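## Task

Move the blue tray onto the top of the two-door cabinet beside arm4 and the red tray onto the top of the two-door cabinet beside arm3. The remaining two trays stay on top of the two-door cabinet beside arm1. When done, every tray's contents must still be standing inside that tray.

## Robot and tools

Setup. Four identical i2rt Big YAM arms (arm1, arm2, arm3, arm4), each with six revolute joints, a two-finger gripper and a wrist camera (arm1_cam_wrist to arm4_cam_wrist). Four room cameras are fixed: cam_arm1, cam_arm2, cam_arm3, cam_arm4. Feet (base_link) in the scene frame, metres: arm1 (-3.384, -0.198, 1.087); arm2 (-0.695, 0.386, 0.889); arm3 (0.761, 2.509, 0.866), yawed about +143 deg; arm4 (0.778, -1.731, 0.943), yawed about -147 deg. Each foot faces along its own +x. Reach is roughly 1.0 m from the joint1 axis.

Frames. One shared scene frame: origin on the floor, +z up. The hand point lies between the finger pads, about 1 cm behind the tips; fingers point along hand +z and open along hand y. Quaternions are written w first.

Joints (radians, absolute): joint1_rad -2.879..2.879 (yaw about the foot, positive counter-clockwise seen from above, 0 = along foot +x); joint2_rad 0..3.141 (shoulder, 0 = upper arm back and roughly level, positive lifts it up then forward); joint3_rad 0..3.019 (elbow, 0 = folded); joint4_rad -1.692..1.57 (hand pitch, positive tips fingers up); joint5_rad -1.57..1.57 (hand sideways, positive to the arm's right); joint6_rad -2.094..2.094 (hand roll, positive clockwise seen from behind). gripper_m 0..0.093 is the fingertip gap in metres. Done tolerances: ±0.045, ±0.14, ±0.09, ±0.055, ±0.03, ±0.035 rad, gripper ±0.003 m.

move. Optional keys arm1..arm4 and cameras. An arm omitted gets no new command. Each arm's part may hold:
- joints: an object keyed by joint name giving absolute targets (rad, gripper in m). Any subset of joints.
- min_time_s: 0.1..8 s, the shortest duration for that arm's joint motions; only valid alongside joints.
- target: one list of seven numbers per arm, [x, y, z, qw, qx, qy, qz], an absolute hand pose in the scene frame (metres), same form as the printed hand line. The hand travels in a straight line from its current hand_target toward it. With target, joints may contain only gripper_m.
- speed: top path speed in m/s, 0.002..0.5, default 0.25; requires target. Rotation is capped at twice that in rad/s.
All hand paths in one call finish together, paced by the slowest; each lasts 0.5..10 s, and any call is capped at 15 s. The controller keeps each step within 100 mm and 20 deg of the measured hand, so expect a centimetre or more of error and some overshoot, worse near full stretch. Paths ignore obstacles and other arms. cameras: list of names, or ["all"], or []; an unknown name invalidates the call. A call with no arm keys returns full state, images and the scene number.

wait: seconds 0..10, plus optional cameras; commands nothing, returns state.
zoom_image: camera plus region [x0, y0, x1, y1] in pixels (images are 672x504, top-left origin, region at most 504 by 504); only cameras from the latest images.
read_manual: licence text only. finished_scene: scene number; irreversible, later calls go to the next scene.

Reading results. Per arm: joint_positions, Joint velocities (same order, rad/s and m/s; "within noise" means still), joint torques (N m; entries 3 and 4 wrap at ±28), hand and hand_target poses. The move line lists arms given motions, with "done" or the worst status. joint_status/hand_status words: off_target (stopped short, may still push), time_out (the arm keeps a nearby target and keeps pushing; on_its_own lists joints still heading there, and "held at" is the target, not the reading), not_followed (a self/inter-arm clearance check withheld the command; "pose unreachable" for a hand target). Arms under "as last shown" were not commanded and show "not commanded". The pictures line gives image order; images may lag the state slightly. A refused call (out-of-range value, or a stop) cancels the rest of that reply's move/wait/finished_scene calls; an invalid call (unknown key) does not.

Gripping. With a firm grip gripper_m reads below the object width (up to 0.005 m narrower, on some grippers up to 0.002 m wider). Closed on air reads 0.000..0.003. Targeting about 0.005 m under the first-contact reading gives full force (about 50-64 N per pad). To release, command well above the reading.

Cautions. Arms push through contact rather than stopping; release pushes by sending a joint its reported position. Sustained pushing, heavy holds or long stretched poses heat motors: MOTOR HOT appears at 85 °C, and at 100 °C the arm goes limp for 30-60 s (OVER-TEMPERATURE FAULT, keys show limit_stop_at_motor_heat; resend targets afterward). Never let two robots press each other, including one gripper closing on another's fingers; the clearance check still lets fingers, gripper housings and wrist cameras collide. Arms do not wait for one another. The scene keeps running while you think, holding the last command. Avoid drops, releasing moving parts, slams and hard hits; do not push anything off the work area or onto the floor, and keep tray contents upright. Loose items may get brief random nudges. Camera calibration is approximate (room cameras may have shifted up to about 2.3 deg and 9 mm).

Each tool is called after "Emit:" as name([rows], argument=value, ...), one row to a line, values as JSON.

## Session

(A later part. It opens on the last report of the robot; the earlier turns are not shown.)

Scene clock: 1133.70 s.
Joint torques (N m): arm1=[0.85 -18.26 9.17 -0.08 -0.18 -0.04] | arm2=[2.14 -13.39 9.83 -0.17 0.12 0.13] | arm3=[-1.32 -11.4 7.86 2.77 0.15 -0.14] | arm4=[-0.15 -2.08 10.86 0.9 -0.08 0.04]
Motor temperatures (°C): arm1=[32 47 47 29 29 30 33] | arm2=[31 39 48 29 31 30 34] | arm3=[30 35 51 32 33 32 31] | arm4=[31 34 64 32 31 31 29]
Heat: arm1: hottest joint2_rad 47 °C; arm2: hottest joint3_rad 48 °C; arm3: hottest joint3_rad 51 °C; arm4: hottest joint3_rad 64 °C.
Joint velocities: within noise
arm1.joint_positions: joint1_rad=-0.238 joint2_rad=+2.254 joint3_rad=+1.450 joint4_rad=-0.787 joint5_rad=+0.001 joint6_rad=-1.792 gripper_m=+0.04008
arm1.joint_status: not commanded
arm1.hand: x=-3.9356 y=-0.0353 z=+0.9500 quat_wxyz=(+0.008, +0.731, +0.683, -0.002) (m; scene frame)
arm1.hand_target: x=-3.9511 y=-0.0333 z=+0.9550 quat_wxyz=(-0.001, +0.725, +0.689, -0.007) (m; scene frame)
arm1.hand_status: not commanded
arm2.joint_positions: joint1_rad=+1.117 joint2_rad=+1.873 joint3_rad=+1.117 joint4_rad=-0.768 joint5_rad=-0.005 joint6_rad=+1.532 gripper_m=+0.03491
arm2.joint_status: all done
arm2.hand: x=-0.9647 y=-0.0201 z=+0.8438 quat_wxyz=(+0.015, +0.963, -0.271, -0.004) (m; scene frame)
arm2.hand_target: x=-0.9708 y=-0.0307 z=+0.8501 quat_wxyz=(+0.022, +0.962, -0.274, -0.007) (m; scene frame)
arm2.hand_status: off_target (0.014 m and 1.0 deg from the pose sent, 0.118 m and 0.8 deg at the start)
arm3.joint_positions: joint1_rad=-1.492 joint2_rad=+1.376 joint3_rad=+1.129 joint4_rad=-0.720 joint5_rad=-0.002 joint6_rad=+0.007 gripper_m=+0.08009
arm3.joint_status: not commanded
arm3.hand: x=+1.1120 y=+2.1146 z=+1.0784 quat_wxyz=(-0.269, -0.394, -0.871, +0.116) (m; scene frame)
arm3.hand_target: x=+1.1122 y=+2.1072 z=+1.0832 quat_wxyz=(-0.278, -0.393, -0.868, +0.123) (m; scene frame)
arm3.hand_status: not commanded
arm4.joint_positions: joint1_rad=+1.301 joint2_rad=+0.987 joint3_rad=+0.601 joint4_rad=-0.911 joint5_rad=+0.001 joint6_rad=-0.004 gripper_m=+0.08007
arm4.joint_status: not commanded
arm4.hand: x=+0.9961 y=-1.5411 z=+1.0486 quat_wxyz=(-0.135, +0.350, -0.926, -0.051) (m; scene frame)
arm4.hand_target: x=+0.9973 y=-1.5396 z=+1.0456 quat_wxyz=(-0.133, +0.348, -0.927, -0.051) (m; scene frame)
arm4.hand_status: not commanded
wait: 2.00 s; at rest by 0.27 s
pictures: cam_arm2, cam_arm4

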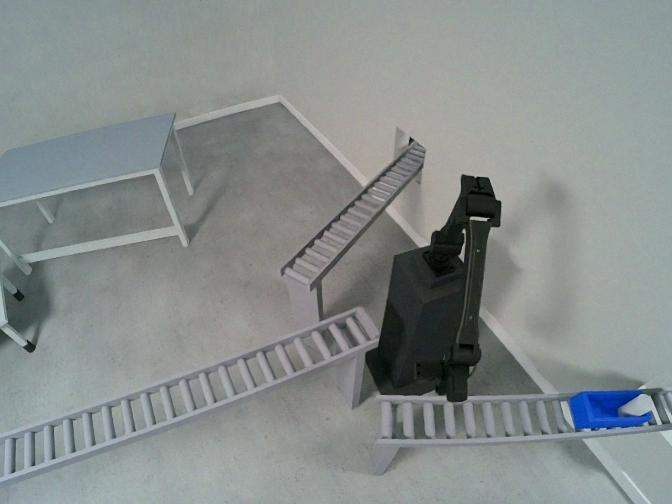

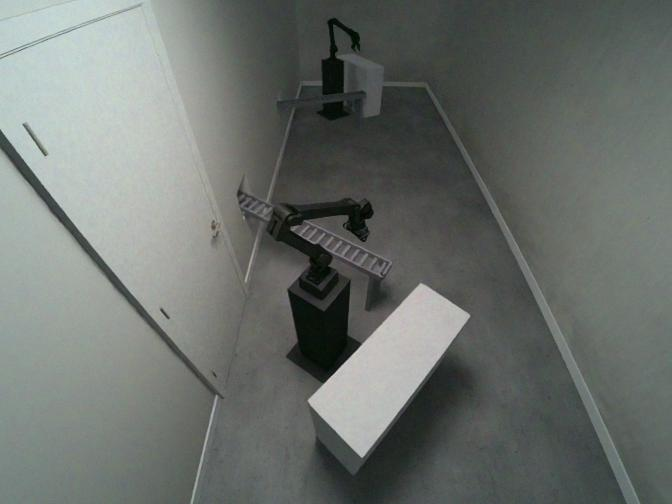

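Emit:
move(arm1={"target": [-3.963, -0.031, 0.855, 0, 0.722, 0.692, -0.006], "speed": 0.1}, arm4={"joints": {"joint1_rad": 1.30, "joint2_rad": 1.361, "joint3_rad": 1.133, "joint4_rad": -0.712, "joint5_rad": 0, "joint6_rad": 0}, "min_time_s": 2.5}, cameras=["arm1_cam_wrist", "arm4_cam_wrist"])

Scene clock: 1143.93 s.
Joint torques (N m): arm1=[1.14 -18.78 8.12 0.59 -0.12 -0.03] | arm2=[2.14 -13.39 9.84 -0.17 0.12 0.13] | arm3=[-1.26 -11.28 7.84 2.78 0.15 -0.15] | arm4=[-0.26 -8 16.47 1.37 -0.05 0.05]
Motor temperatures (°C): arm1=[32 47 47 29 29 30 33] | arm2=[31 38 48 29 31 30 33] | arm3=[30 35 51 32 33 32 31] | arm4=[31 34 65 32 31 31 29]
Heat: arm1: hottest joint2_rad 47 °C; arm2: hottest joint3_rad 48 °C; arm3: hottest joint3_rad 51 °C; arm4: hottest joint3_rad 65 °C.
move: arm1 off_target; arm4 done
Joint velocities: within noise
arm1.joint_positions: joint1_rad=-0.238 joint2_rad=+2.462 joint3_rad=+1.546 joint4_rad=-0.687 joint5_rad=+0.001 joint6_rad=-1.800 gripper_m=+0.04008
arm1.joint_status: not commanded
arm1.hand: x=-3.9463 y=-0.0332 z=+0.8565 quat_wxyz=(+0.013, +0.728, +0.685, +0.001) (m; scene frame)
arm1.hand_target: x=-3.9625 y=-0.0312 z=+0.8555 quat_wxyz=(+0.000, +0.722, +0.692, -0.006) (m; scene frame)
arm1.hand_status: off_target (0.017 m and 2.0 deg from the pose sent, 0.099 m and 1.8 deg at the start)
arm2, arm3: as last shown
arm4.joint_positions: joint1_rad=+1.301 joint2_rad=+1.336 joint3_rad=+1.084 joint4_rad=-0.724 joint5_rad=+0.001 joint6_rad=-0.004 gripper_m=+0.08007
arm4.joint_status: all done
arm4.hand: x=+1.1591 y=-1.3989 z=+1.1648 quat_wxyz=(-0.282, +0.337, -0.892, -0.106) (m; scene frame)
arm4.hand_target: x=+1.1734 y=-1.3867 z=+1.1796 quat_wxyz=(-0.297, +0.333, -0.888, -0.113) (m; scene frame)
arm4.hand_status: not commanded
pictures: arm1_cam_wrist, arm4_cam_wrist
camera_calibration:
arm1_cam_wrist: T_world_to_cam=[[-0.998774, 0.0429083, -0.0246931, -3.91992], [0.0215123, 0.825396, 0.564144, -0.36607], [0.044588, 0.562921, -0.825307, 1.02434], [0, 0, 0, 1]] pos_world=[-3.95292, -0.106274, 0.955119]
arm4_cam_wrist: T_world_to_cam=[[0.630856, -0.775865, 0.0074214, -1.82602], [-0.775893, -0.630862, 0.00168635, 0.0185403], [0.0033735, -0.00682205, -0.999971, 1.27286], [0, 0, 0, 1]] pos_world=[1.16204, -1.39636, 1.28634]

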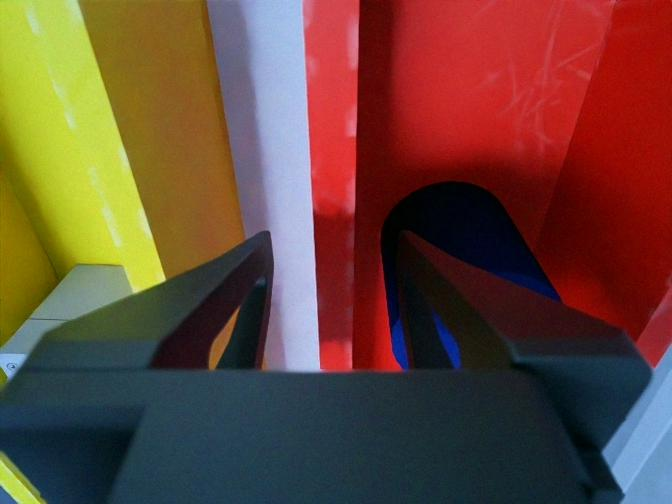

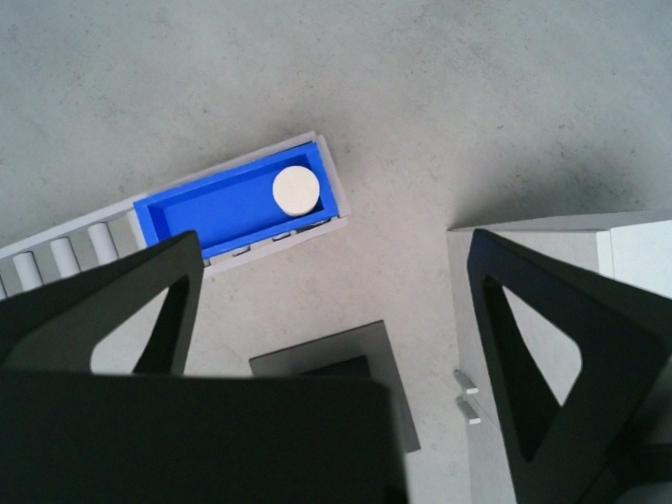

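Emit:
move(arm1={"target": [-3.965, -0.030, 0.806, -0.013, 0.722, 0.692, -0.007], "speed": 0.08, "joints": {"gripper_m": 0.032}}, cameras=["arm1_cam_wrist"])

Scene clock: 1179.37 s.
Joint torques (N m): arm1=[1.03 -17.79 7.92 0.9 -0.1 -0.01] | arm2=[2.14 -13.39 9.83 -0.17 0.12 0.13] | arm3=[-1.26 -11.34 7.87 2.76 0.15 -0.14] | arm4=[-0.32 -8.35 16.38 1.46 -0.05 0.06]
Motor temperatures (°C): arm1=[32 43 46 29 29 30 32] | arm2=[31 37 48 29 31 30 32] | arm3=[30 35 52 32 33 32 31] | arm4=[31 35 71 32 31 31 29]
Heat: arm1: hottest joint3_rad 46 °C; arm2: hottest joint3_rad 48 °C; arm3: hottest joint3_rad 52 °C; arm4: hottest joint3_rad 71 °C.
move: arm1 off_target
Joint velocities: within noise
arm1.joint_positions: joint1_rad=-0.238 joint2_rad=+2.546 joint3_rad=+1.577 joint4_rad=-0.603 joint5_rad=+0.011 joint6_rad=-1.800 gripper_m=+0.03206
arm1.joint_status: all done
arm1.hand: x=-3.9516 y=-0.0304 z=+0.8156 quat_wxyz=(-0.003, +0.728, +0.686, -0.002) (m; scene frame)
arm1.hand_target: x=-3.9643 y=-0.0302 z=+0.8066 quat_wxyz=(-0.013, +0.722, +0.692, -0.007) (m; scene frame)
arm1.hand_status: off_target (0.016 m and 1.6 deg from the pose sent, 0.054 m and 3.3 deg at the start)
arm2, arm3, arm4: as last shown
pictures: arm1_cam_wrist
camera_calibration:
arm1_cam_wrist: T_world_to_cam=[[-0.999087, 0.0426579, 0.00232829, -3.94958], [0.036129, 0.814576, 0.578931, -0.299754], [0.0227994, 0.578486, -0.815373, 0.895429], [0, 0, 0, 1]] pos_world=[-3.95556, -0.105341, 0.912842]

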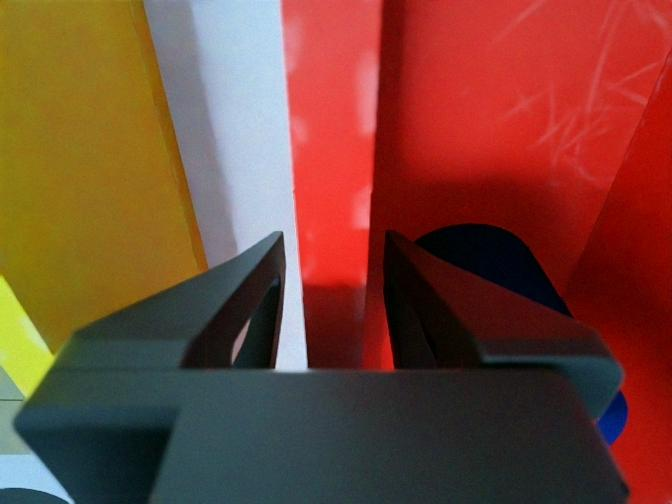

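Emit:
move(arm1={"joints": {"gripper_m": 0.010}})

Emit:
move(arm1={"joints": {"gripper_m": 0.002}})

Emit:
move(arm1={"target": [-3.963, -0.030, 0.85, -0.013, 0.722, 0.692, -0.007], "speed": 0.06}, cameras=["arm1_cam_wrist", "cam_arm1", "arm4_cam_wrist"])

Emit:
zoom_image(camera="arm4_cam_wrist", region=[120, 120, 370, 290])

Scene clock: 1188.50 s.
Joint torques (N m): arm1=[1.08 -18.55 7.49 0.7 -0.11 -0.01] | arm2=[2.14 -13.39 9.84 -0.17 0.12 0.13] | arm3=[-1.32 -11.34 7.87 2.76 0.15 -0.13] | arm4=[-0.21 -8.06 16.47 1.5 -0.06 0.04]
Motor temperatures (°C): arm1=[32 43 47 29 29 30 32] | arm2=[31 37 48 29 31 30 32] | arm3=[30 35 52 32 33 32 31] | arm4=[31 35 73 32 31 31 29]
Heat: arm1: hottest joint3_rad 47 °C; arm2: hottest joint3_rad 48 °C; arm3: hottest joint3_rad 52 °C; arm4: hottest joint3_rad 73 °C.
move: arm1 done
Joint velocities: within noise
arm1.joint_positions: joint1_rad=-0.238 joint2_rad=+2.555 joint3_rad=+1.583 joint4_rad=-0.597 joint5_rad=+0.012 joint6_rad=-1.801 gripper_m=+0.01085
arm1.joint_status: all done
arm1.hand: x=-3.9528 y=-0.0300 z=+0.8120 quat_wxyz=(-0.005, +0.728, +0.686, -0.002) (m; scene frame)
arm1.hand_target: x=-3.9644 y=-0.0301 z=+0.8066 quat_wxyz=(-0.013, +0.722, +0.692, -0.007) (m; scene frame)
arm1.hand_status: not commanded
arm2, arm3, arm4: as last shown
pictures: none

Scene clock: 1188.90 s.
Joint torques (N m): arm1=[1.14 -18.43 7.51 0.68 -0.11 -0.02] | arm2=[2.14 -13.39 9.84 -0.17 0.12 0.13] | arm3=[-1.32 -11.34 7.88 2.78 0.15 -0.14] | arm4=[-0.56 -8.06 16.44 1.44 -0.06 0.05]
Motor temperatures (°C): arm1=[32 43 47 29 29 30 33] | arm2=[31 37 48 29 31 30 32] | arm3=[30 35 52 32 33 32 31] | arm4=[31 35 73 32 31 31 29]
Heat: arm1: hottest joint3_rad 47 °C; arm2: hottest joint3_rad 48 °C; arm3: hottest joint3_rad 52 °C; arm4: hottest joint3_rad 73 °C.
move: arm1 off_target
Joint velocities: within noise
arm1.joint_positions: joint1_rad=-0.238 joint2_rad=+2.555 joint3_rad=+1.583 joint4_rad=-0.597 joint5_rad=+0.012 joint6_rad=-1.801 gripper_m=+0.01080
arm1.joint_status: gripper_m off_target (ended at +0.01080, target +0.00200)
arm1.hand: x=-3.9528 y=-0.0300 z=+0.8120 quat_wxyz=(-0.005, +0.728, +0.686, -0.002) (m; scene frame)
arm1.hand_target: x=-3.9644 y=-0.0301 z=+0.8066 quat_wxyz=(-0.013, +0.722, +0.692, -0.007) (m; scene frame)
arm1.hand_status: not commanded
arm2, arm3, arm4: as last shown
pictures: none

Scene clock: 1190.17 s.
Joint torques (N m): arm1=[1.08 -23.71 5.45 -0.02 -0.11 0] | arm2=[2.08 -13.39 9.83 -0.17 0.12 0.13] | arm3=[-1.32 -11.34 7.84 2.76 0.15 -0.14] | arm4=[-0.5 -8.18 16.47 1.43 -0.07 0.05]
Motor temperatures (°C): arm1=[32 43 47 29 29 30 33] | arm2=[31 37 48 29 31 30 32] | arm3=[30 35 52 32 33 32 31] | arm4=[31 35 73 32 31 31 29]
Heat: arm1: hottest joint3_rad 47 °C; arm2: hottest joint3_rad 48 °C; arm3: hottest joint3_rad 52 °C; arm4: hottest joint3_rad 73 °C.
move: arm1 off_target
Joint velocities: within noise
arm1.joint_positions: joint1_rad=-0.238 joint2_rad=+2.534 joint3_rad=+1.558 joint4_rad=-0.627 joint5_rad=+0.012 joint6_rad=-1.802 gripper_m=+0.01078
arm1.joint_status: not commanded
arm1.hand: x=-3.9402 y=-0.0336 z=+0.8185 quat_wxyz=(+0.010, +0.727, +0.686, +0.006) (m; scene frame)
arm1.hand_target: x=-3.9624 y=-0.0302 z=+0.8495 quat_wxyz=(-0.013, +0.722, +0.692, -0.007) (m; scene frame)
arm1.hand_status: off_target (0.039 m and 3.2 deg from the pose sent, 0.039 m and 1.5 deg at the start)
arm2, arm3, arm4: as last shown
pictures: arm1_cam_wrist, arm4_cam_wrist, cam_arm1
camera_calibration:
arm1_cam_wrist: T_world_to_cam=[[-0.998797, 0.0403629, -0.0278486, -3.9123], [0.0171301, 0.819305, 0.573101, -0.369259], [0.0459486, 0.571935, -0.819011, 0.993474], [0, 0, 0, 1]] pos_world=[-3.94691, -0.107754, 0.916337]
arm4_cam_wrist: T_world_to_cam=[[0.630856, -0.775865, 0.0074214, -1.82602], [-0.775893, -0.630862, 0.00168635, 0.0185403], [0.0033735, -0.00682205, -0.999971, 1.27286], [0, 0, 0, 1]] pos_world=[1.16204, -1.39636, 1.28634]

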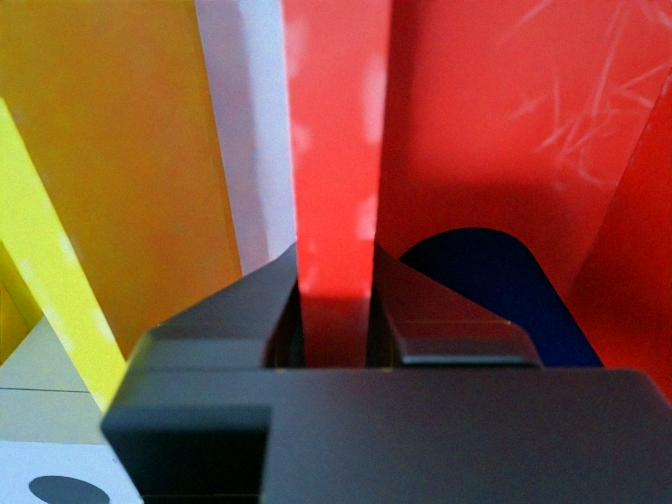

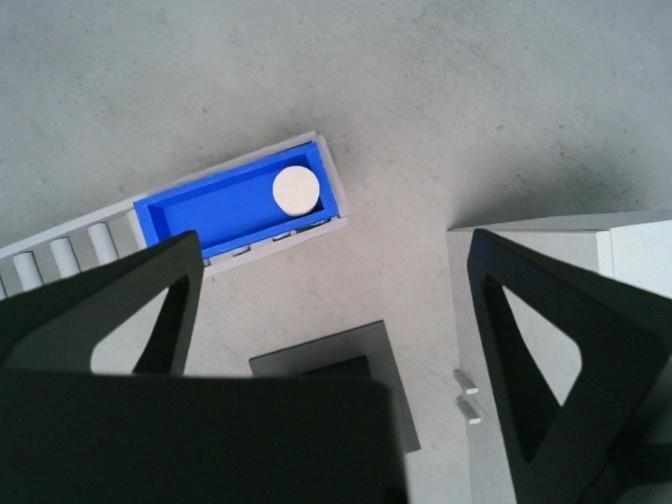

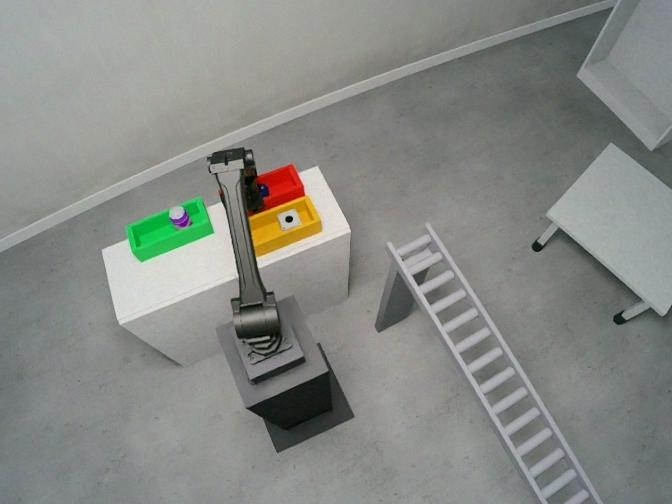

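Scaled by 2.016 from the camera's 672x504 image, which has a finer 960x720 frame.

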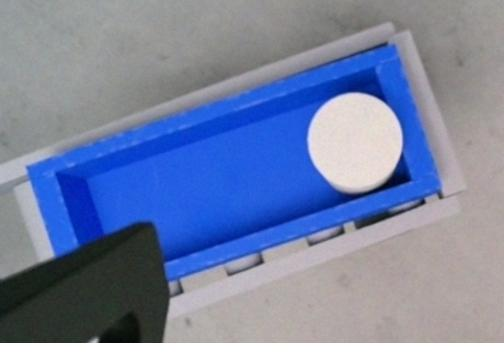

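Emit:
move(arm1={"target": [-3.985, -0.032, 0.92, -0.02, 0.722, 0.692, -0.016], "speed": 0.1}, cameras=["arm1_cam_wrist"])

Scene clock: 1195.63 s.
Joint torques (N m): arm1=[1.44 -23.47 8.14 0.05 -0.06 0.11] | arm2=[2.14 -13.39 9.84 -0.16 0.12 0.13] | arm3=[-1.26 -11.34 7.86 2.77 0.15 -0.14] | arm4=[-0.03 -7.94 16.5 1.4 -0.07 0.05]
Motor temperatures (°C): arm1=[32 44 46 29 29 30 33] | arm2=[31 37 48 29 31 30 32] | arm3=[30 35 52 32 33 32 31] | arm4=[31 35 74 32 31 31 29]
Heat: arm1: hottest joint3_rad 46 °C; arm2: hottest joint3_rad 48 °C; arm3: hottest joint3_rad 52 °C; arm4: hottest joint3_rad 74 °C.
move: arm1 off_target
Joint velocities: within noise
arm1.joint_positions: joint1_rad=-0.228 joint2_rad=+2.416 joint3_rad=+1.552 joint4_rad=-0.738 joint5_rad=+0.002 joint6_rad=-1.802 gripper_m=+0.01078
arm1.joint_status: not commanded
arm1.hand: x=-3.9536 y=-0.0368 z=+0.8841 quat_wxyz=(+0.013, +0.724, +0.690, +0.002) (m; scene frame)
arm1.hand_target: x=-3.9838 y=-0.0325 z=+0.9203 quat_wxyz=(-0.020, +0.722, +0.692, -0.016) (m; scene frame)
arm1.hand_status: off_target (0.048 m and 4.3 deg from the pose sent, 0.111 m and 4.4 deg at the start)
arm2, arm3, arm4: as last shown
pictures: arm1_cam_wrist
camera_calibration:
arm1_cam_wrist: T_world_to_cam=[[-0.999219, 0.0303342, -0.025313, -3.92803], [0.0107186, 0.824808, 0.565311, -0.422263], [0.0380266, 0.564598, -0.824489, 1.02287], [0, 0, 0, 1]] pos_world=[-3.95933, -0.110068, 0.982622]

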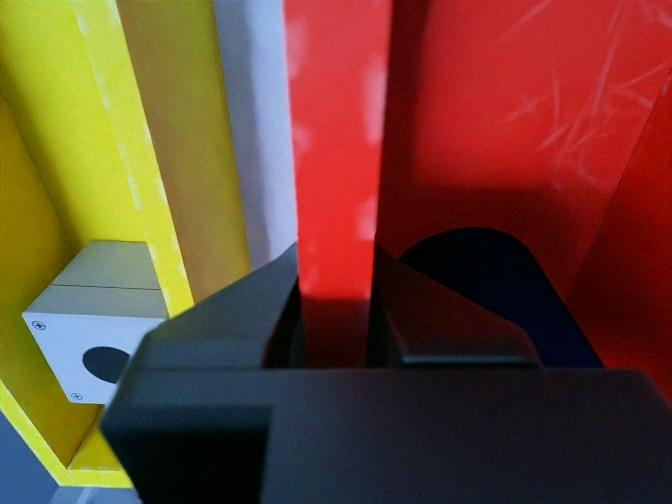

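Emit:
move(arm1={"target": [-3.975, -0.035, 1.09, -0.02, 0.722, 0.692, -0.016], "speed": 0.15}, arm4={"joints": {"joint1_rad": 1.485, "joint2_rad": 2.299, "joint3_rad": 1.339, "joint4_rad": -0.611, "joint5_rad": 0, "joint6_rad": -1.66, "gripper_m": 0.04}, "min_time_s": 3}, cameras=["arm4_cam_wrist", "cam_arm1"])

Scene clock: 1235.10 s.
Joint torques (N m): arm1=[1.32 -22.48 10.44 0.05 -0.06 0.14] | arm2=[2.08 -13.39 9.84 -0.17 0.12 0.13] | arm3=[-1.32 -11.28 7.87 2.76 0.15 -0.14] | arm4=[-0.09 -17.49 8.77 0.29 -0.16 -0.15]
Motor temperatures (°C): arm1=[32 46 45 29 29 30 35] | arm2=[31 37 48 29 31 30 31] | arm3=[30 35 52 32 33 32 31] | arm4=[31 36 79 32 31 31 29]
Heat: arm1: hottest joint2_rad 46 °C; arm2: hottest joint3_rad 48 °C; arm3: hottest joint3_rad 52 °C; arm4: hottest joint3_rad 79 °C.
move: arm1 off_target; arm4 done
Joint velocities: within noise
arm1.joint_positions: joint1_rad=-0.226 joint2_rad=+2.122 joint3_rad=+1.540 joint4_rad=-1.026 joint5_rad=+0.002 joint6_rad=-1.802 gripper_m=+0.01078
arm1.joint_status: not commanded
arm1.hand: x=-3.9498 y=-0.0369 z=+1.0518 quat_wxyz=(+0.015, +0.723, +0.691, +0.003) (m; scene frame)
arm1.hand_target: x=-3.9734 y=-0.0354 z=+1.0902 quat_wxyz=(-0.020, +0.722, +0.692, -0.016) (m; scene frame)
arm1.hand_status: off_target (0.046 m and 4.6 deg from the pose sent, 0.207 m and 4.3 deg at the start)
arm2, arm3: as last shown
arm4.joint_positions: joint1_rad=+1.482 joint2_rad=+2.273 joint3_rad=+1.311 joint4_rad=-0.619 joint5_rad=+0.001 joint6_rad=-1.643 gripper_m=+0.04008
arm4.joint_status: all done
arm4.hand: x=+1.1127 y=-1.3105 z=+0.7658 quat_wxyz=(-0.002, +0.955, -0.295, +0.002) (m; scene frame)
arm4.hand_target: x=+1.1169 y=-1.3017 z=+0.7587 quat_wxyz=(-0.007, +0.958, -0.285, +0.003) (m; scene frame)
arm4.hand_status: not commanded
pictures: arm4_cam_wrist, cam_arm1
camera_calibration:
arm4_cam_wrist: T_world_to_cam=[[0.586464, 0.809289, 0.0333343, 0.381737], [0.650436, -0.495077, 0.576049, -1.80992], [0.482693, -0.31615, -0.816735, -0.204497], [0, 0, 0, 1]] pos_world=[1.05207, -1.26964, 0.862857]

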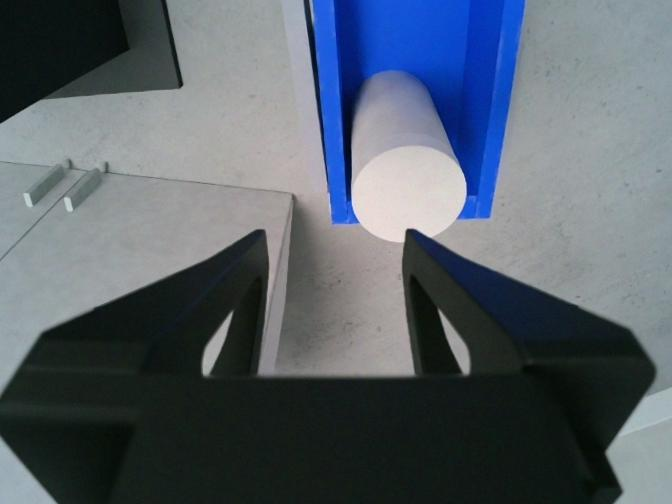

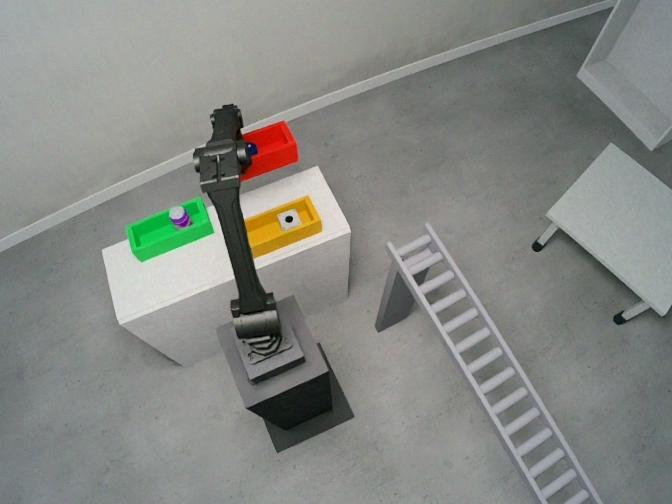

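Emit:
zoom_image(camera="arm4_cam_wrist", region=[270, 0, 550, 250])

Emit:
move(arm1={"joints": {"joint1_rad": -1.451, "joint2_rad": 1.965, "joint3_rad": 1.31, "joint4_rad": -0.88, "joint5_rad": 0, "joint6_rad": -1.497}, "min_time_s": 4.5}, cameras=["arm1_cam_wrist", "cam_arm1"])

Scaled by 1.800 from the camera's 672x504 image, which has a finer 960x720 frame.

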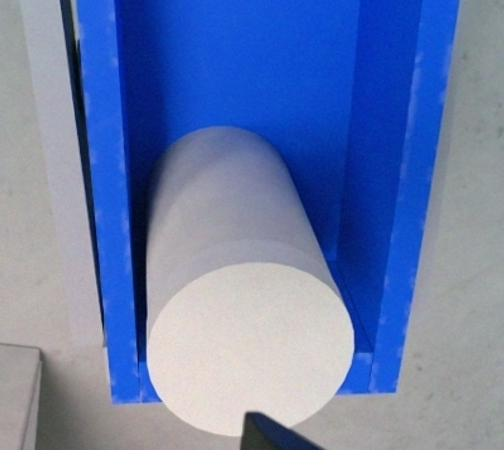

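Scene clock: 1249.27 s.
Joint torques (N m): arm1=[0.62 -20.95 7.54 0.8 0.03 0.22] | arm2=[2.14 -13.39 9.83 -0.17 0.12 0.13] | arm3=[-1.32 -11.28 7.84 2.77 0.15 -0.14] | arm4=[0.21 -17.2 8.81 0.29 -0.15 -0.17]
Motor temperatures (°C): arm1=[32 47 46 29 29 30 35] | arm2=[31 37 48 29 31 30 31] | arm3=[30 35 52 32 33 32 31] | arm4=[31 39 76 32 31 31 29]
Heat: arm1: hottest joint2_rad 47 °C; arm2: hottest joint3_rad 48 °C; arm3: hottest joint3_rad 52 °C; arm4: hottest joint3_rad 76 °C.
move: arm1 done
Joint velocities: within noise
arm1.joint_positions: joint1_rad=-1.455 joint2_rad=+2.015 joint3_rad=+1.297 joint4_rad=-0.895 joint5_rad=-0.003 joint6_rad=-1.511 gripper_m=+0.01078
arm1.joint_status: all done
arm1.hand: x=-3.4188 y=+0.3232 z=+1.0272 quat_wxyz=(+0.025, +1.000, +0.002, -0.006) (m; scene frame)
arm1.hand_target: x=-3.4212 y=+0.3418 z=+1.0562 quat_wxyz=(-0.013, +1.000, -0.003, -0.007) (m; scene frame)
arm1.hand_status: not commanded
arm2.joint_positions: joint1_rad=+1.117 joint2_rad=+1.873 joint3_rad=+1.117 joint4_rad=-0.768 joint5_rad=-0.005 joint6_rad=+1.532 gripper_m=+0.03491
arm2.joint_status: not commanded
arm2.hand: x=-0.9647 y=-0.0201 z=+0.8438 quat_wxyz=(+0.015, +0.963, -0.271, -0.004) (m; scene frame)
arm2.hand_target: x=-0.9708 y=-0.0307 z=+0.8501 quat_wxyz=(+0.022, +0.962, -0.274, -0.007) (m; scene frame)
arm2.hand_status: not commanded
arm3.joint_positions: joint1_rad=-1.492 joint2_rad=+1.376 joint3_rad=+1.129 joint4_rad=-0.720 joint5_rad=-0.002 joint6_rad=+0.007 gripper_m=+0.08009
arm3.joint_status: not commanded
arm3.hand: x=+1.1120 y=+2.1146 z=+1.0784 quat_wxyz=(-0.269, -0.394, -0.871, +0.116) (m; scene frame)
arm3.hand_target: x=+1.1122 y=+2.1072 z=+1.0832 quat_wxyz=(-0.278, -0.393, -0.868, +0.123) (m; scene frame)
arm3.hand_status: not commanded
arm4: as last shown
arm4.hand: x=+1.1127 y=-1.3105 z=+0.7658 quat_wxyz=(-0.002, +0.956, -0.295, +0.002) (m; scene frame)
pictures: arm1_cam_wrist, cam_arm1
camera_calibration:
arm1_cam_wrist: T_world_to_cam=[[-0.0221668, 0.998241, -0.0549841, -0.342922], [0.822928, 0.0494491, 0.565989, 2.22084], [0.567713, -0.0327018, -0.822577, 2.91919], [0, 0, 0, 1]] pos_world=[-3.49245, 0.327963, 1.12543]

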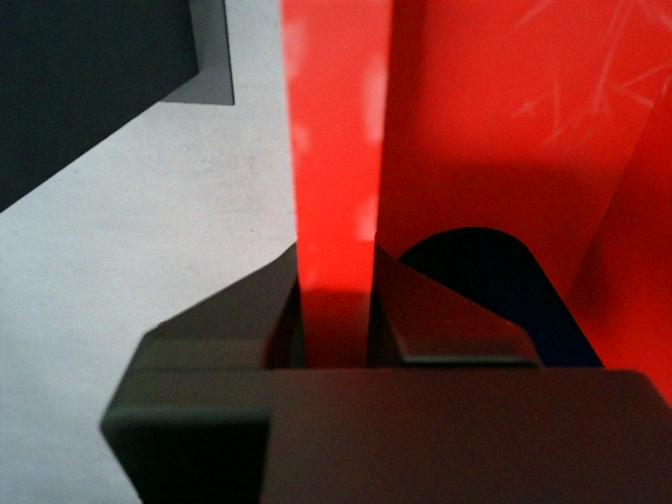

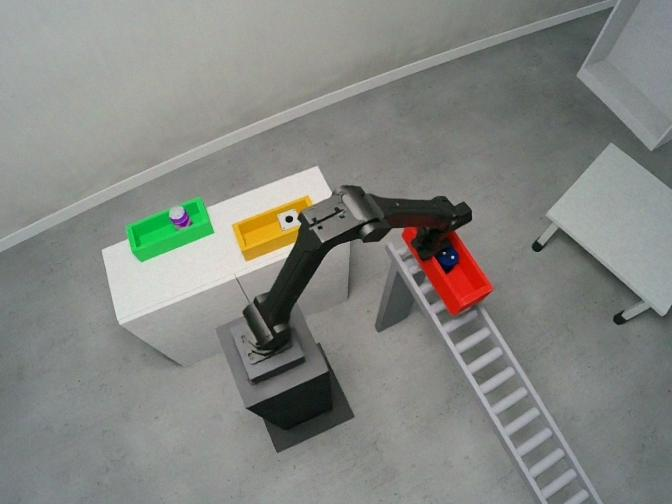

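Emit:
move(arm1={"target": [-3.425, 0.345, 0.959, -0.025, 0.999, 0.032, 0.004], "speed": 0.1}, arm4={"target": [1.114, -1.295, 0.655, 0, 0.9648, -0.263, 0], "speed": 0.12}, cameras=["arm1_cam_wrist", "arm4_cam_wrist", "cam_arm1"])

Scene clock: 1277.97 s.
Joint torques (N m): arm1=[1.26 -18.84 6.57 0.95 0.2 -0.02] | arm2=[2.08 -13.39 9.83 -0.17 0.12 0.13] | arm3=[-1.38 -11.28 7.84 2.8 0.14 -0.14] | arm4=[-0.15 -17.55 7.34 0.14 -0.19 -0.17]
Motor temperatures (°C): arm1=[32 48 47 29 29 30 36] | arm2=[31 37 48 29 31 30 31] | arm3=[30 35 52 32 33 32 31] | arm4=[31 42 70 32 31 31 29]
Heat: arm1: hottest joint2_rad 48 °C; arm2: hottest joint3_rad 48 °C; arm3: hottest joint3_rad 52 °C; arm4: hottest joint3_rad 70 °C.
move: arm1 off_target; arm4 off_target
Joint velocities: within noise
arm1.joint_positions: joint1_rad=-1.448 joint2_rad=+2.154 joint3_rad=+1.264 joint4_rad=-0.671 joint5_rad=+0.015 joint6_rad=-1.543 gripper_m=+0.01078
arm1.joint_status: not commanded
arm1.hand: x=-3.4207 y=+0.3288 z=+0.9469 quat_wxyz=(-0.001, +1.000, +0.022, +0.002) (m; scene frame)
arm1.hand_target: x=-3.4250 y=+0.3447 z=+0.9593 quat_wxyz=(-0.025, +0.999, +0.032, +0.004) (m; scene frame)
arm1.hand_status: off_target (0.021 m and 3.0 deg from the pose sent, 0.072 m and 6.8 deg at the start)
arm2, arm3: as last shown
arm4.joint_positions: joint1_rad=+1.491 joint2_rad=+2.503 joint3_rad=+1.424 joint4_rad=-0.506 joint5_rad=+0.001 joint6_rad=-1.678 gripper_m=+0.04008
arm4.joint_status: not commanded
arm4.hand: x=+1.1155 y=-1.2990 z=+0.6688 quat_wxyz=(-0.001, +0.962, -0.274, +0.001) (m; scene frame)
arm4.hand_target: x=+1.1138 y=-1.2953 z=+0.6555 quat_wxyz=(+0.000, +0.965, -0.263, +0.000) (m; scene frame)
arm4.hand_status: off_target (0.014 m and 1.3 deg from the pose sent, 0.112 m and 3.8 deg at the start)
pictures: arm1_cam_wrist, arm4_cam_wrist, cam_arm1
camera_calibration:
arm1_cam_wrist: T_world_to_cam=[[-0.0604408, 0.998165, -0.00356427, -0.532587], [0.812726, 0.0512845, 0.580385, 2.2185], [0.579503, 0.0321821, -0.814335, 2.86556], [0, 0, 0, 1]] pos_world=[-3.49582, 0.325615, 1.04405]
arm4_cam_wrist: T_world_to_cam=[[0.550423, 0.83434, 0.0302044, 0.448918], [0.67249, -0.464508, 0.576185, -1.73513], [0.494765, -0.296833, -0.816761, -0.269776], [0, 0, 0, 1]] pos_world=[1.05324, -1.26061, 0.765856]

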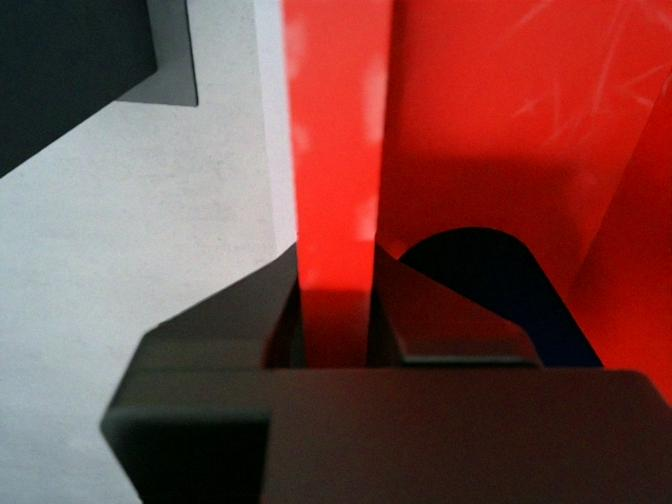

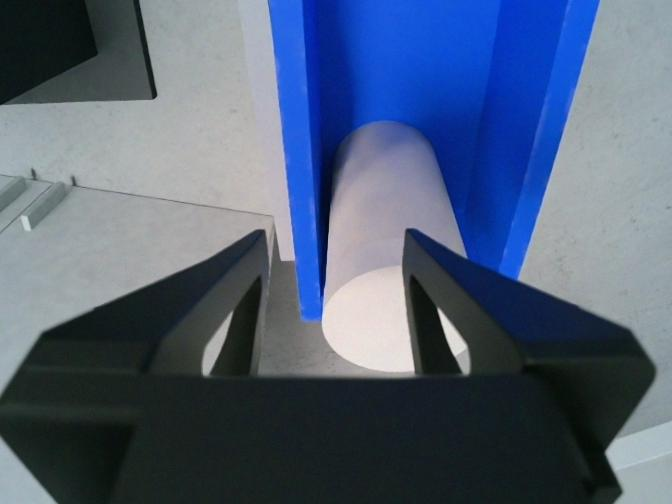

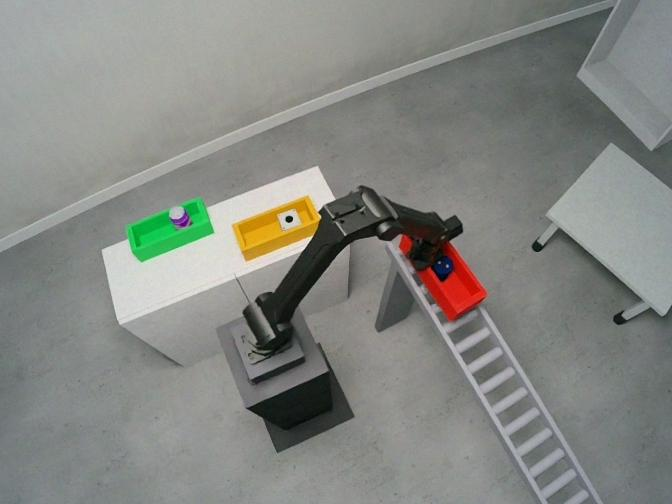

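Emit:
move(arm1={"target": [-3.425, 0.350, 0.905, -0.025, 0.999, 0.032, 0.004], "speed": 0.08}, arm4={"target": [1.1005, -1.307, 0.607, 0, 0.9688, -0.2478, 0], "speed": 0.08}, cameras=["arm1_cam_wrist", "arm4_cam_wrist"])

Scene clock: 1302.33 s.
Joint torques (N m): arm1=[0.97 -17.79 8.02 0.68 0.18 -0.02] | arm2=[2.14 -13.39 9.83 -0.16 0.12 0.13] | arm3=[-1.32 -11.34 7.87 2.78 0.15 -0.14] | arm4=[0.21 -17.55 6.23 0.23 -0.18 -0.16]
Motor temperatures (°C): arm1=[32 46 46 29 29 30 36] | arm2=[31 37 48 29 31 30 31] | arm3=[30 35 52 32 33 32 31] | arm4=[31 45 65 32 31 31 29]
Heat: arm1: hottest joint2_rad 46 °C; arm2: hottest joint3_rad 48 °C; arm3: hottest joint3_rad 52 °C; arm4: hottest joint3_rad 65 °C.
move: arm1 off_target; arm4 off_target
Joint velocities: within noise
arm1.joint_positions: joint1_rad=-1.448 joint2_rad=+2.256 joint3_rad=+1.264 joint4_rad=-0.576 joint5_rad=+0.016 joint6_rad=-1.543 gripper_m=+0.01078
arm1.joint_status: not commanded
arm1.hand: x=-3.4207 y=+0.3225 z=+0.8958 quat_wxyz=(+0.002, +1.000, +0.022, +0.002) (m; scene frame)
arm1.hand_target: x=-3.4250 y=+0.3491 z=+0.9060 quat_wxyz=(-0.025, +0.999, +0.032, +0.004) (m; scene frame)
arm1.hand_status: off_target (0.029 m and 3.3 deg from the pose sent, 0.047 m and 3.0 deg at the start)
arm2, arm3: as last shown
arm4.joint_positions: joint1_rad=+1.497 joint2_rad=+2.595 joint3_rad=+1.426 joint4_rad=-0.415 joint5_rad=+0.001 joint6_rad=-1.702 gripper_m=+0.04008
arm4.joint_status: not commanded
arm4.hand: x=+1.1033 y=-1.3095 z=+0.6212 quat_wxyz=(-0.001, +0.966, -0.259, +0.002) (m; scene frame)
arm4.hand_target: x=+1.1003 y=-1.3074 z=+0.6075 quat_wxyz=(+0.000, +0.969, -0.248, +0.000) (m; scene frame)
arm4.hand_status: off_target (0.015 m and 1.4 deg from the pose sent, 0.064 m and 3.1 deg at the start)
pictures: arm1_cam_wrist, arm4_cam_wrist
camera_calibration:
arm1_cam_wrist: T_world_to_cam=[[-0.0609605, 0.998097, -0.00931505, -0.523061], [0.812259, 0.0550297, 0.580695, 2.2454], [0.580102, 0.0278332, -0.814068, 2.82742], [0, 0, 0, 1]] pos_world=[-3.49592, 0.319806, 0.992947]
arm4_cam_wrist: T_world_to_cam=[[0.524381, 0.850922, 0.030926, 0.515724], [0.686158, -0.443794, 0.576398, -1.69249], [0.504194, -0.281032, -0.816584, -0.295548], [0, 0, 0, 1]] pos_world=[1.03989, -1.27301, 0.718257]

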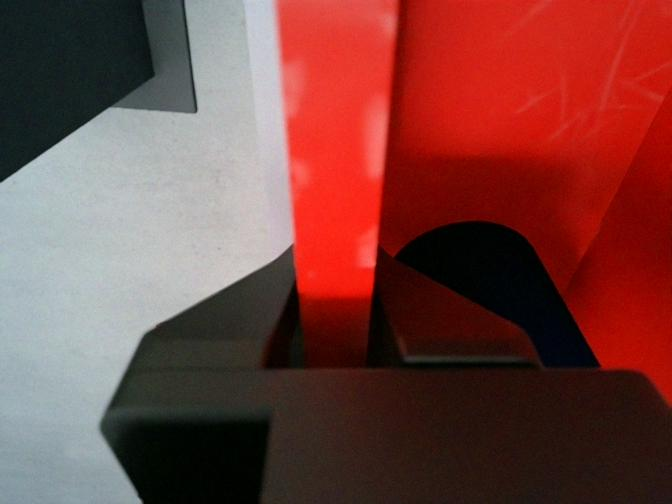

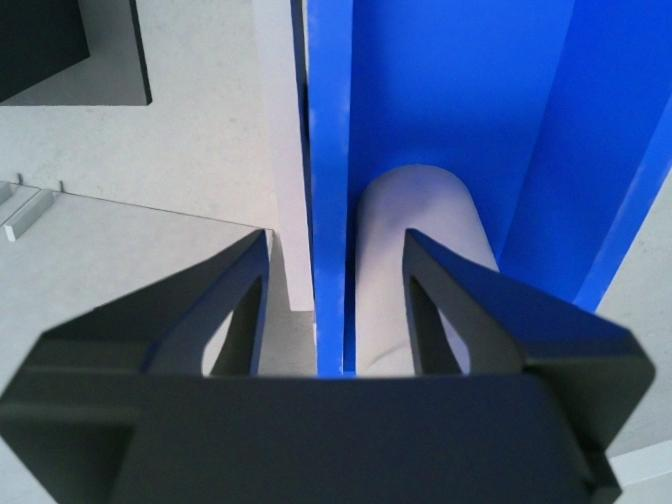

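Emit:
move(arm1={"target": [-3.425, 0.357, 0.888, -0.025, 0.999, 0.032, 0.004], "speed": 0.06}, arm4={"target": [1.082, -1.2985, 0.587, 0, 0.9688, -0.2478, 0], "speed": 0.06, "joints": {"gripper_m": 0.032}}, cameras=["arm1_cam_wrist", "arm4_cam_wrist"])

Scene clock: 1335.60 s.
Joint torques (N m): arm1=[0.97 -15.62 8.53 1.03 0.17 -0.01] | arm2=[2.14 -13.39 9.83 -0.17 0.12 0.13] | arm3=[-1.32 -11.28 7.86 2.78 0.15 -0.14] | arm4=[-0.15 -17.55 5.85 0.18 -0.19 0.16]
Motor temperatures (°C): arm1=[32 46 46 29 29 30 37] | arm2=[31 37 48 29 31 30 31] | arm3=[30 35 53 32 33 32 31] | arm4=[31 43 59 32 31 31 29]
Heat: arm1: hottest joint2_rad 46 °C; arm2: hottest joint3_rad 48 °C; arm3: hottest joint3_rad 53 °C; arm4: hottest joint3_rad 59 °C.
move: arm1 off_target; arm4 off_target
Joint velocities: within noise
arm1.joint_positions: joint1_rad=-1.448 joint2_rad=+2.272 joint3_rad=+1.292 joint4_rad=-0.571 joint5_rad=+0.016 joint6_rad=-1.546 gripper_m=+0.01078
arm1.joint_status: not commanded
arm1.hand: x=-3.4216 y=+0.3346 z=+0.8936 quat_wxyz=(-0.006, +1.000, +0.023, +0.002) (m; scene frame)
arm1.hand_target: x=-3.4250 y=+0.3561 z=+0.8889 quat_wxyz=(-0.025, +0.999, +0.032, +0.004) (m; scene frame)
arm1.hand_status: off_target (0.023 m and 2.4 deg from the pose sent, 0.036 m and 3.3 deg at the start)
arm2, arm3: as last shown
arm4.joint_positions: joint1_rad=+1.539 joint2_rad=+2.638 joint3_rad=+1.445 joint4_rad=-0.388 joint5_rad=+0.001 joint6_rad=-1.698 gripper_m=+0.03208
arm4.joint_status: all done
arm4.hand: x=+1.0843 y=-1.2977 z=+0.6020 quat_wxyz=(-0.002, +0.971, -0.241, +0.002) (m; scene frame)
arm4.hand_target: x=+1.0818 y=-1.2988 z=+0.5874 quat_wxyz=(+0.000, +0.969, -0.248, +0.000) (m; scene frame)
arm4.hand_status: off_target (0.015 m and 0.9 deg from the pose sent, 0.042 m and 1.4 deg at the start)
pictures: arm1_cam_wrist, arm4_cam_wrist
camera_calibration:
arm1_cam_wrist: T_world_to_cam=[[-0.0637516, 0.997935, 0.0078782, -0.560086], [0.81263, 0.0473281, 0.580854, 2.25044], [0.579282, 0.0434324, -0.813969, 2.81769], [0, 0, 0, 1]] pos_world=[-3.49672, 0.330041, 0.990744]
arm4_cam_wrist: T_world_to_cam=[[0.491127, 0.870445, 0.0334828, 0.576196], [0.701791, -0.418153, 0.576747, -1.64709], [0.516028, -0.259758, -0.816236, -0.283747], [0, 0, 0, 1]] pos_world=[1.01935, -1.26399, 0.69906]

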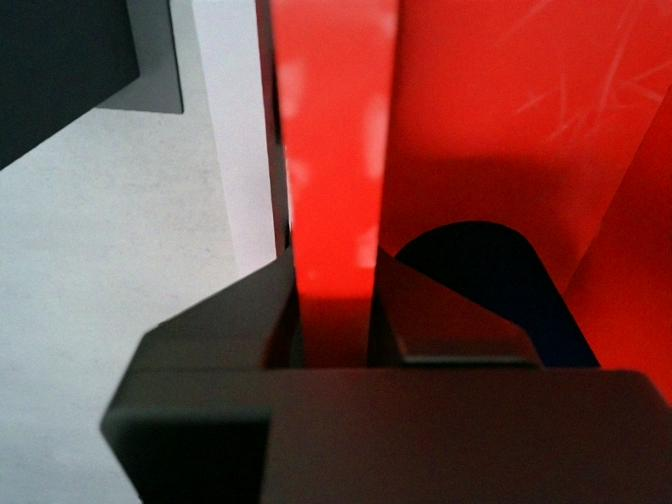

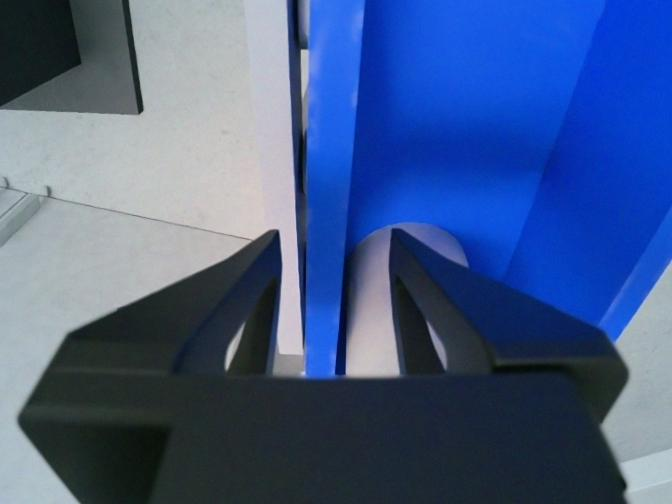

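Emit:
move(arm1={"target": [-3.425, 0.349, 0.886, -0.025, 0.999, 0.032, 0.004], "speed": 0.04}, arm4={"target": [1.0805, -1.3015, 0.538, 0, 0.9636, -0.2672, 0], "speed": 0.06}, cameras=["arm1_cam_wrist", "arm4_cam_wrist"])

Scene clock: 1348.53 s.
Joint torques (N m): arm1=[0.79 -16.21 6.6 1.73 0.16 -0.01] | arm2=[2.14 -13.39 9.84 -0.17 0.12 0.13] | arm3=[-1.26 -11.28 7.88 2.77 0.15 -0.14] | arm4=[-0.38 -17.79 5.35 0.09 -0.18 0.18]
Motor temperatures (°C): arm1=[32 45 47 29 29 30 37] | arm2=[31 37 48 29 31 30 31] | arm3=[30 35 53 32 33 32 31] | arm4=[31 45 57 32 31 31 29]
Heat: arm1: hottest joint3_rad 47 °C; arm2: hottest joint3_rad 48 °C; arm3: hottest joint3_rad 53 °C; arm4: hottest joint3_rad 57 °C.
move: arm1 off_target; arm4 off_target
Joint velocities: within noise
arm1.joint_positions: joint1_rad=-1.448 joint2_rad=+2.272 joint3_rad=+1.292 joint4_rad=-0.568 joint5_rad=+0.016 joint6_rad=-1.546 gripper_m=+0.01078
arm1.joint_status: not commanded
arm1.hand: x=-3.4216 y=+0.3352 z=+0.8936 quat_wxyz=(-0.008, +1.000, +0.024, +0.002) (m; scene frame)
arm1.hand_target: x=-3.4250 y=+0.3485 z=+0.8865 quat_wxyz=(-0.025, +0.999, +0.032, +0.004) (m; scene frame)
arm1.hand_status: off_target (0.016 m and 2.2 deg from the pose sent, 0.017 m and 2.4 deg at the start)
arm2, arm3: as last shown
arm4.joint_positions: joint1_rad=+1.539 joint2_rad=+2.753 joint3_rad=+1.522 joint4_rad=-0.347 joint5_rad=+0.001 joint6_rad=-1.659 gripper_m=+0.03208
arm4.joint_status: not commanded
arm4.hand: x=+1.0841 y=-1.2981 z=+0.5542 quat_wxyz=(-0.004, +0.966, -0.260, +0.003) (m; scene frame)
arm4.hand_target: x=+1.0802 y=-1.3020 z=+0.5385 quat_wxyz=(+0.000, +0.964, -0.267, +0.000) (m; scene frame)
arm4.hand_status: off_target (0.017 m and 1.1 deg from the pose sent, 0.064 m and 3.2 deg at the start)
pictures: arm1_cam_wrist, arm4_cam_wrist
camera_calibration:
arm1_cam_wrist: T_world_to_cam=[[-0.0641173, 0.997886, 0.0105861, -0.564336], [0.81269, 0.0460556, 0.580873, 2.25104], [0.579158, 0.0458473, -0.813925, 2.8164], [0, 0, 0, 1]] pos_world=[-3.49672, 0.330346, 0.990744]
arm4_cam_wrist: T_world_to_cam=[[0.524914, 0.85037, 0.0365669, 0.51374], [0.683883, -0.446943, 0.576668, -1.63738], [0.506724, -0.277693, -0.81616, -0.336059], [0, 0, 0, 1]] pos_world=[1.0204, -1.26201, 0.651161]

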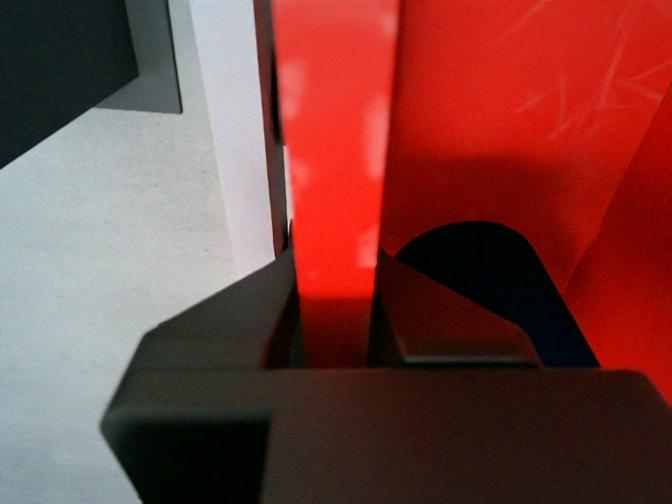

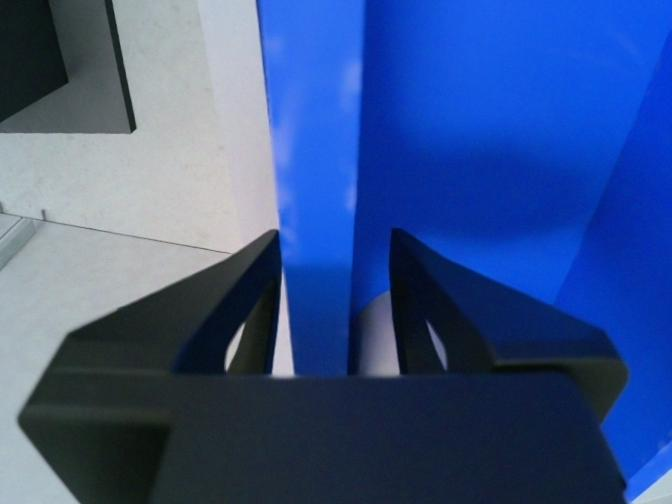

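Emit:
move(arm1={"target": [-3.425, 0.338, 0.884, -0.025, 0.999, 0.032, 0.004], "speed": 0.05}, arm4={"target": [1.0785, -1.305, 0.538, 0, 0.9636, -0.2672, 0], "speed": 0.05}, cameras=["arm1_cam_wrist", "arm4_cam_wrist"])

Scene clock: 1384.77 s.
Joint torques (N m): arm1=[0.97 -16.56 4.7 1.85 0.14 0.01] | arm2=[2.14 -13.39 9.84 -0.17 0.12 0.13] | arm3=[-1.26 -11.28 7.86 2.77 0.15 -0.14] | arm4=[-0.15 -18.14 4.18 0.29 -0.19 0.17]
Motor temperatures (°C): arm1=[32 45 45 30 29 30 37] | arm2=[31 37 48 29 31 30 30] | arm3=[30 35 53 32 33 32 31] | arm4=[31 42 54 31 31 31 29]
Heat: arm1: hottest joint2_rad 45 °C; arm2: hottest joint3_rad 48 °C; arm3: hottest joint3_rad 53 °C; arm4: hottest joint3_rad 54 °C.
move: arm1 done; arm4 off_target
Joint velocities: within noise
arm1.joint_positions: joint1_rad=-1.448 joint2_rad=+2.268 joint3_rad=+1.281 joint4_rad=-0.545 joint5_rad=+0.016 joint6_rad=-1.547 gripper_m=+0.01078
arm1.joint_status: not commanded
arm1.hand: x=-3.4216 y=+0.3357 z=+0.8932 quat_wxyz=(-0.015, +1.000, +0.024, +0.002) (m; scene frame)
arm1.hand_target: x=-3.4250 y=+0.3378 z=+0.8843 quat_wxyz=(-0.025, +0.999, +0.032, +0.004) (m; scene frame)
arm1.hand_status: done (0.010 m and 1.5 deg from the pose sent, 0.011 m and 2.2 deg at the start)
arm2, arm3: as last shown
arm4.joint_positions: joint1_rad=+1.539 joint2_rad=+2.753 joint3_rad=+1.522 joint4_rad=-0.338 joint5_rad=+0.001 joint6_rad=-1.659 gripper_m=+0.03208
arm4.joint_status: not commanded
arm4.hand: x=+1.0853 y=-1.2963 z=+0.5542 quat_wxyz=(-0.008, +0.966, -0.260, +0.004) (m; scene frame)
arm4.hand_target: x=+1.0782 y=-1.3055 z=+0.5386 quat_wxyz=(+0.000, +0.964, -0.267, +0.000) (m; scene frame)
arm4.hand_status: off_target (0.020 m and 1.4 deg from the pose sent, 0.019 m and 1.1 deg at the start)
pictures: arm1_cam_wrist, arm4_cam_wrist
camera_calibration:
arm1_cam_wrist: T_world_to_cam=[[-0.0643492, 0.997584, 0.0261679, -0.579498], [0.813103, 0.0372108, 0.580929, 2.25554], [0.578552, 0.0586595, -0.813534, 2.80933], [0, 0, 0, 1]] pos_world=[-3.49662, 0.329374, 0.990342]
arm4_cam_wrist: T_world_to_cam=[[0.5247, 0.85008, 0.0453228, 0.50665], [0.680955, -0.451069, 0.57692, -1.63979], [0.510872, -0.271847, -0.815542, -0.333399], [0, 0, 0, 1]] pos_world=[1.02111, -1.26099, 0.651166]

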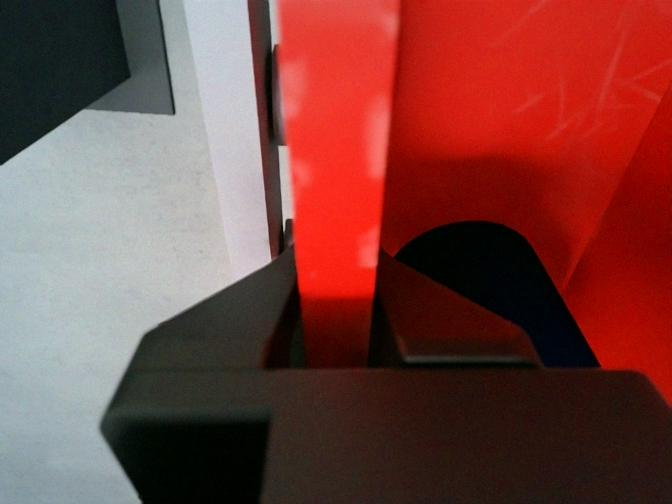

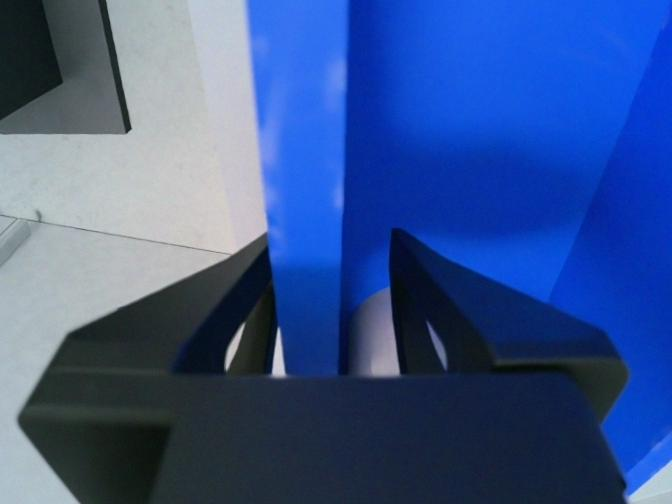

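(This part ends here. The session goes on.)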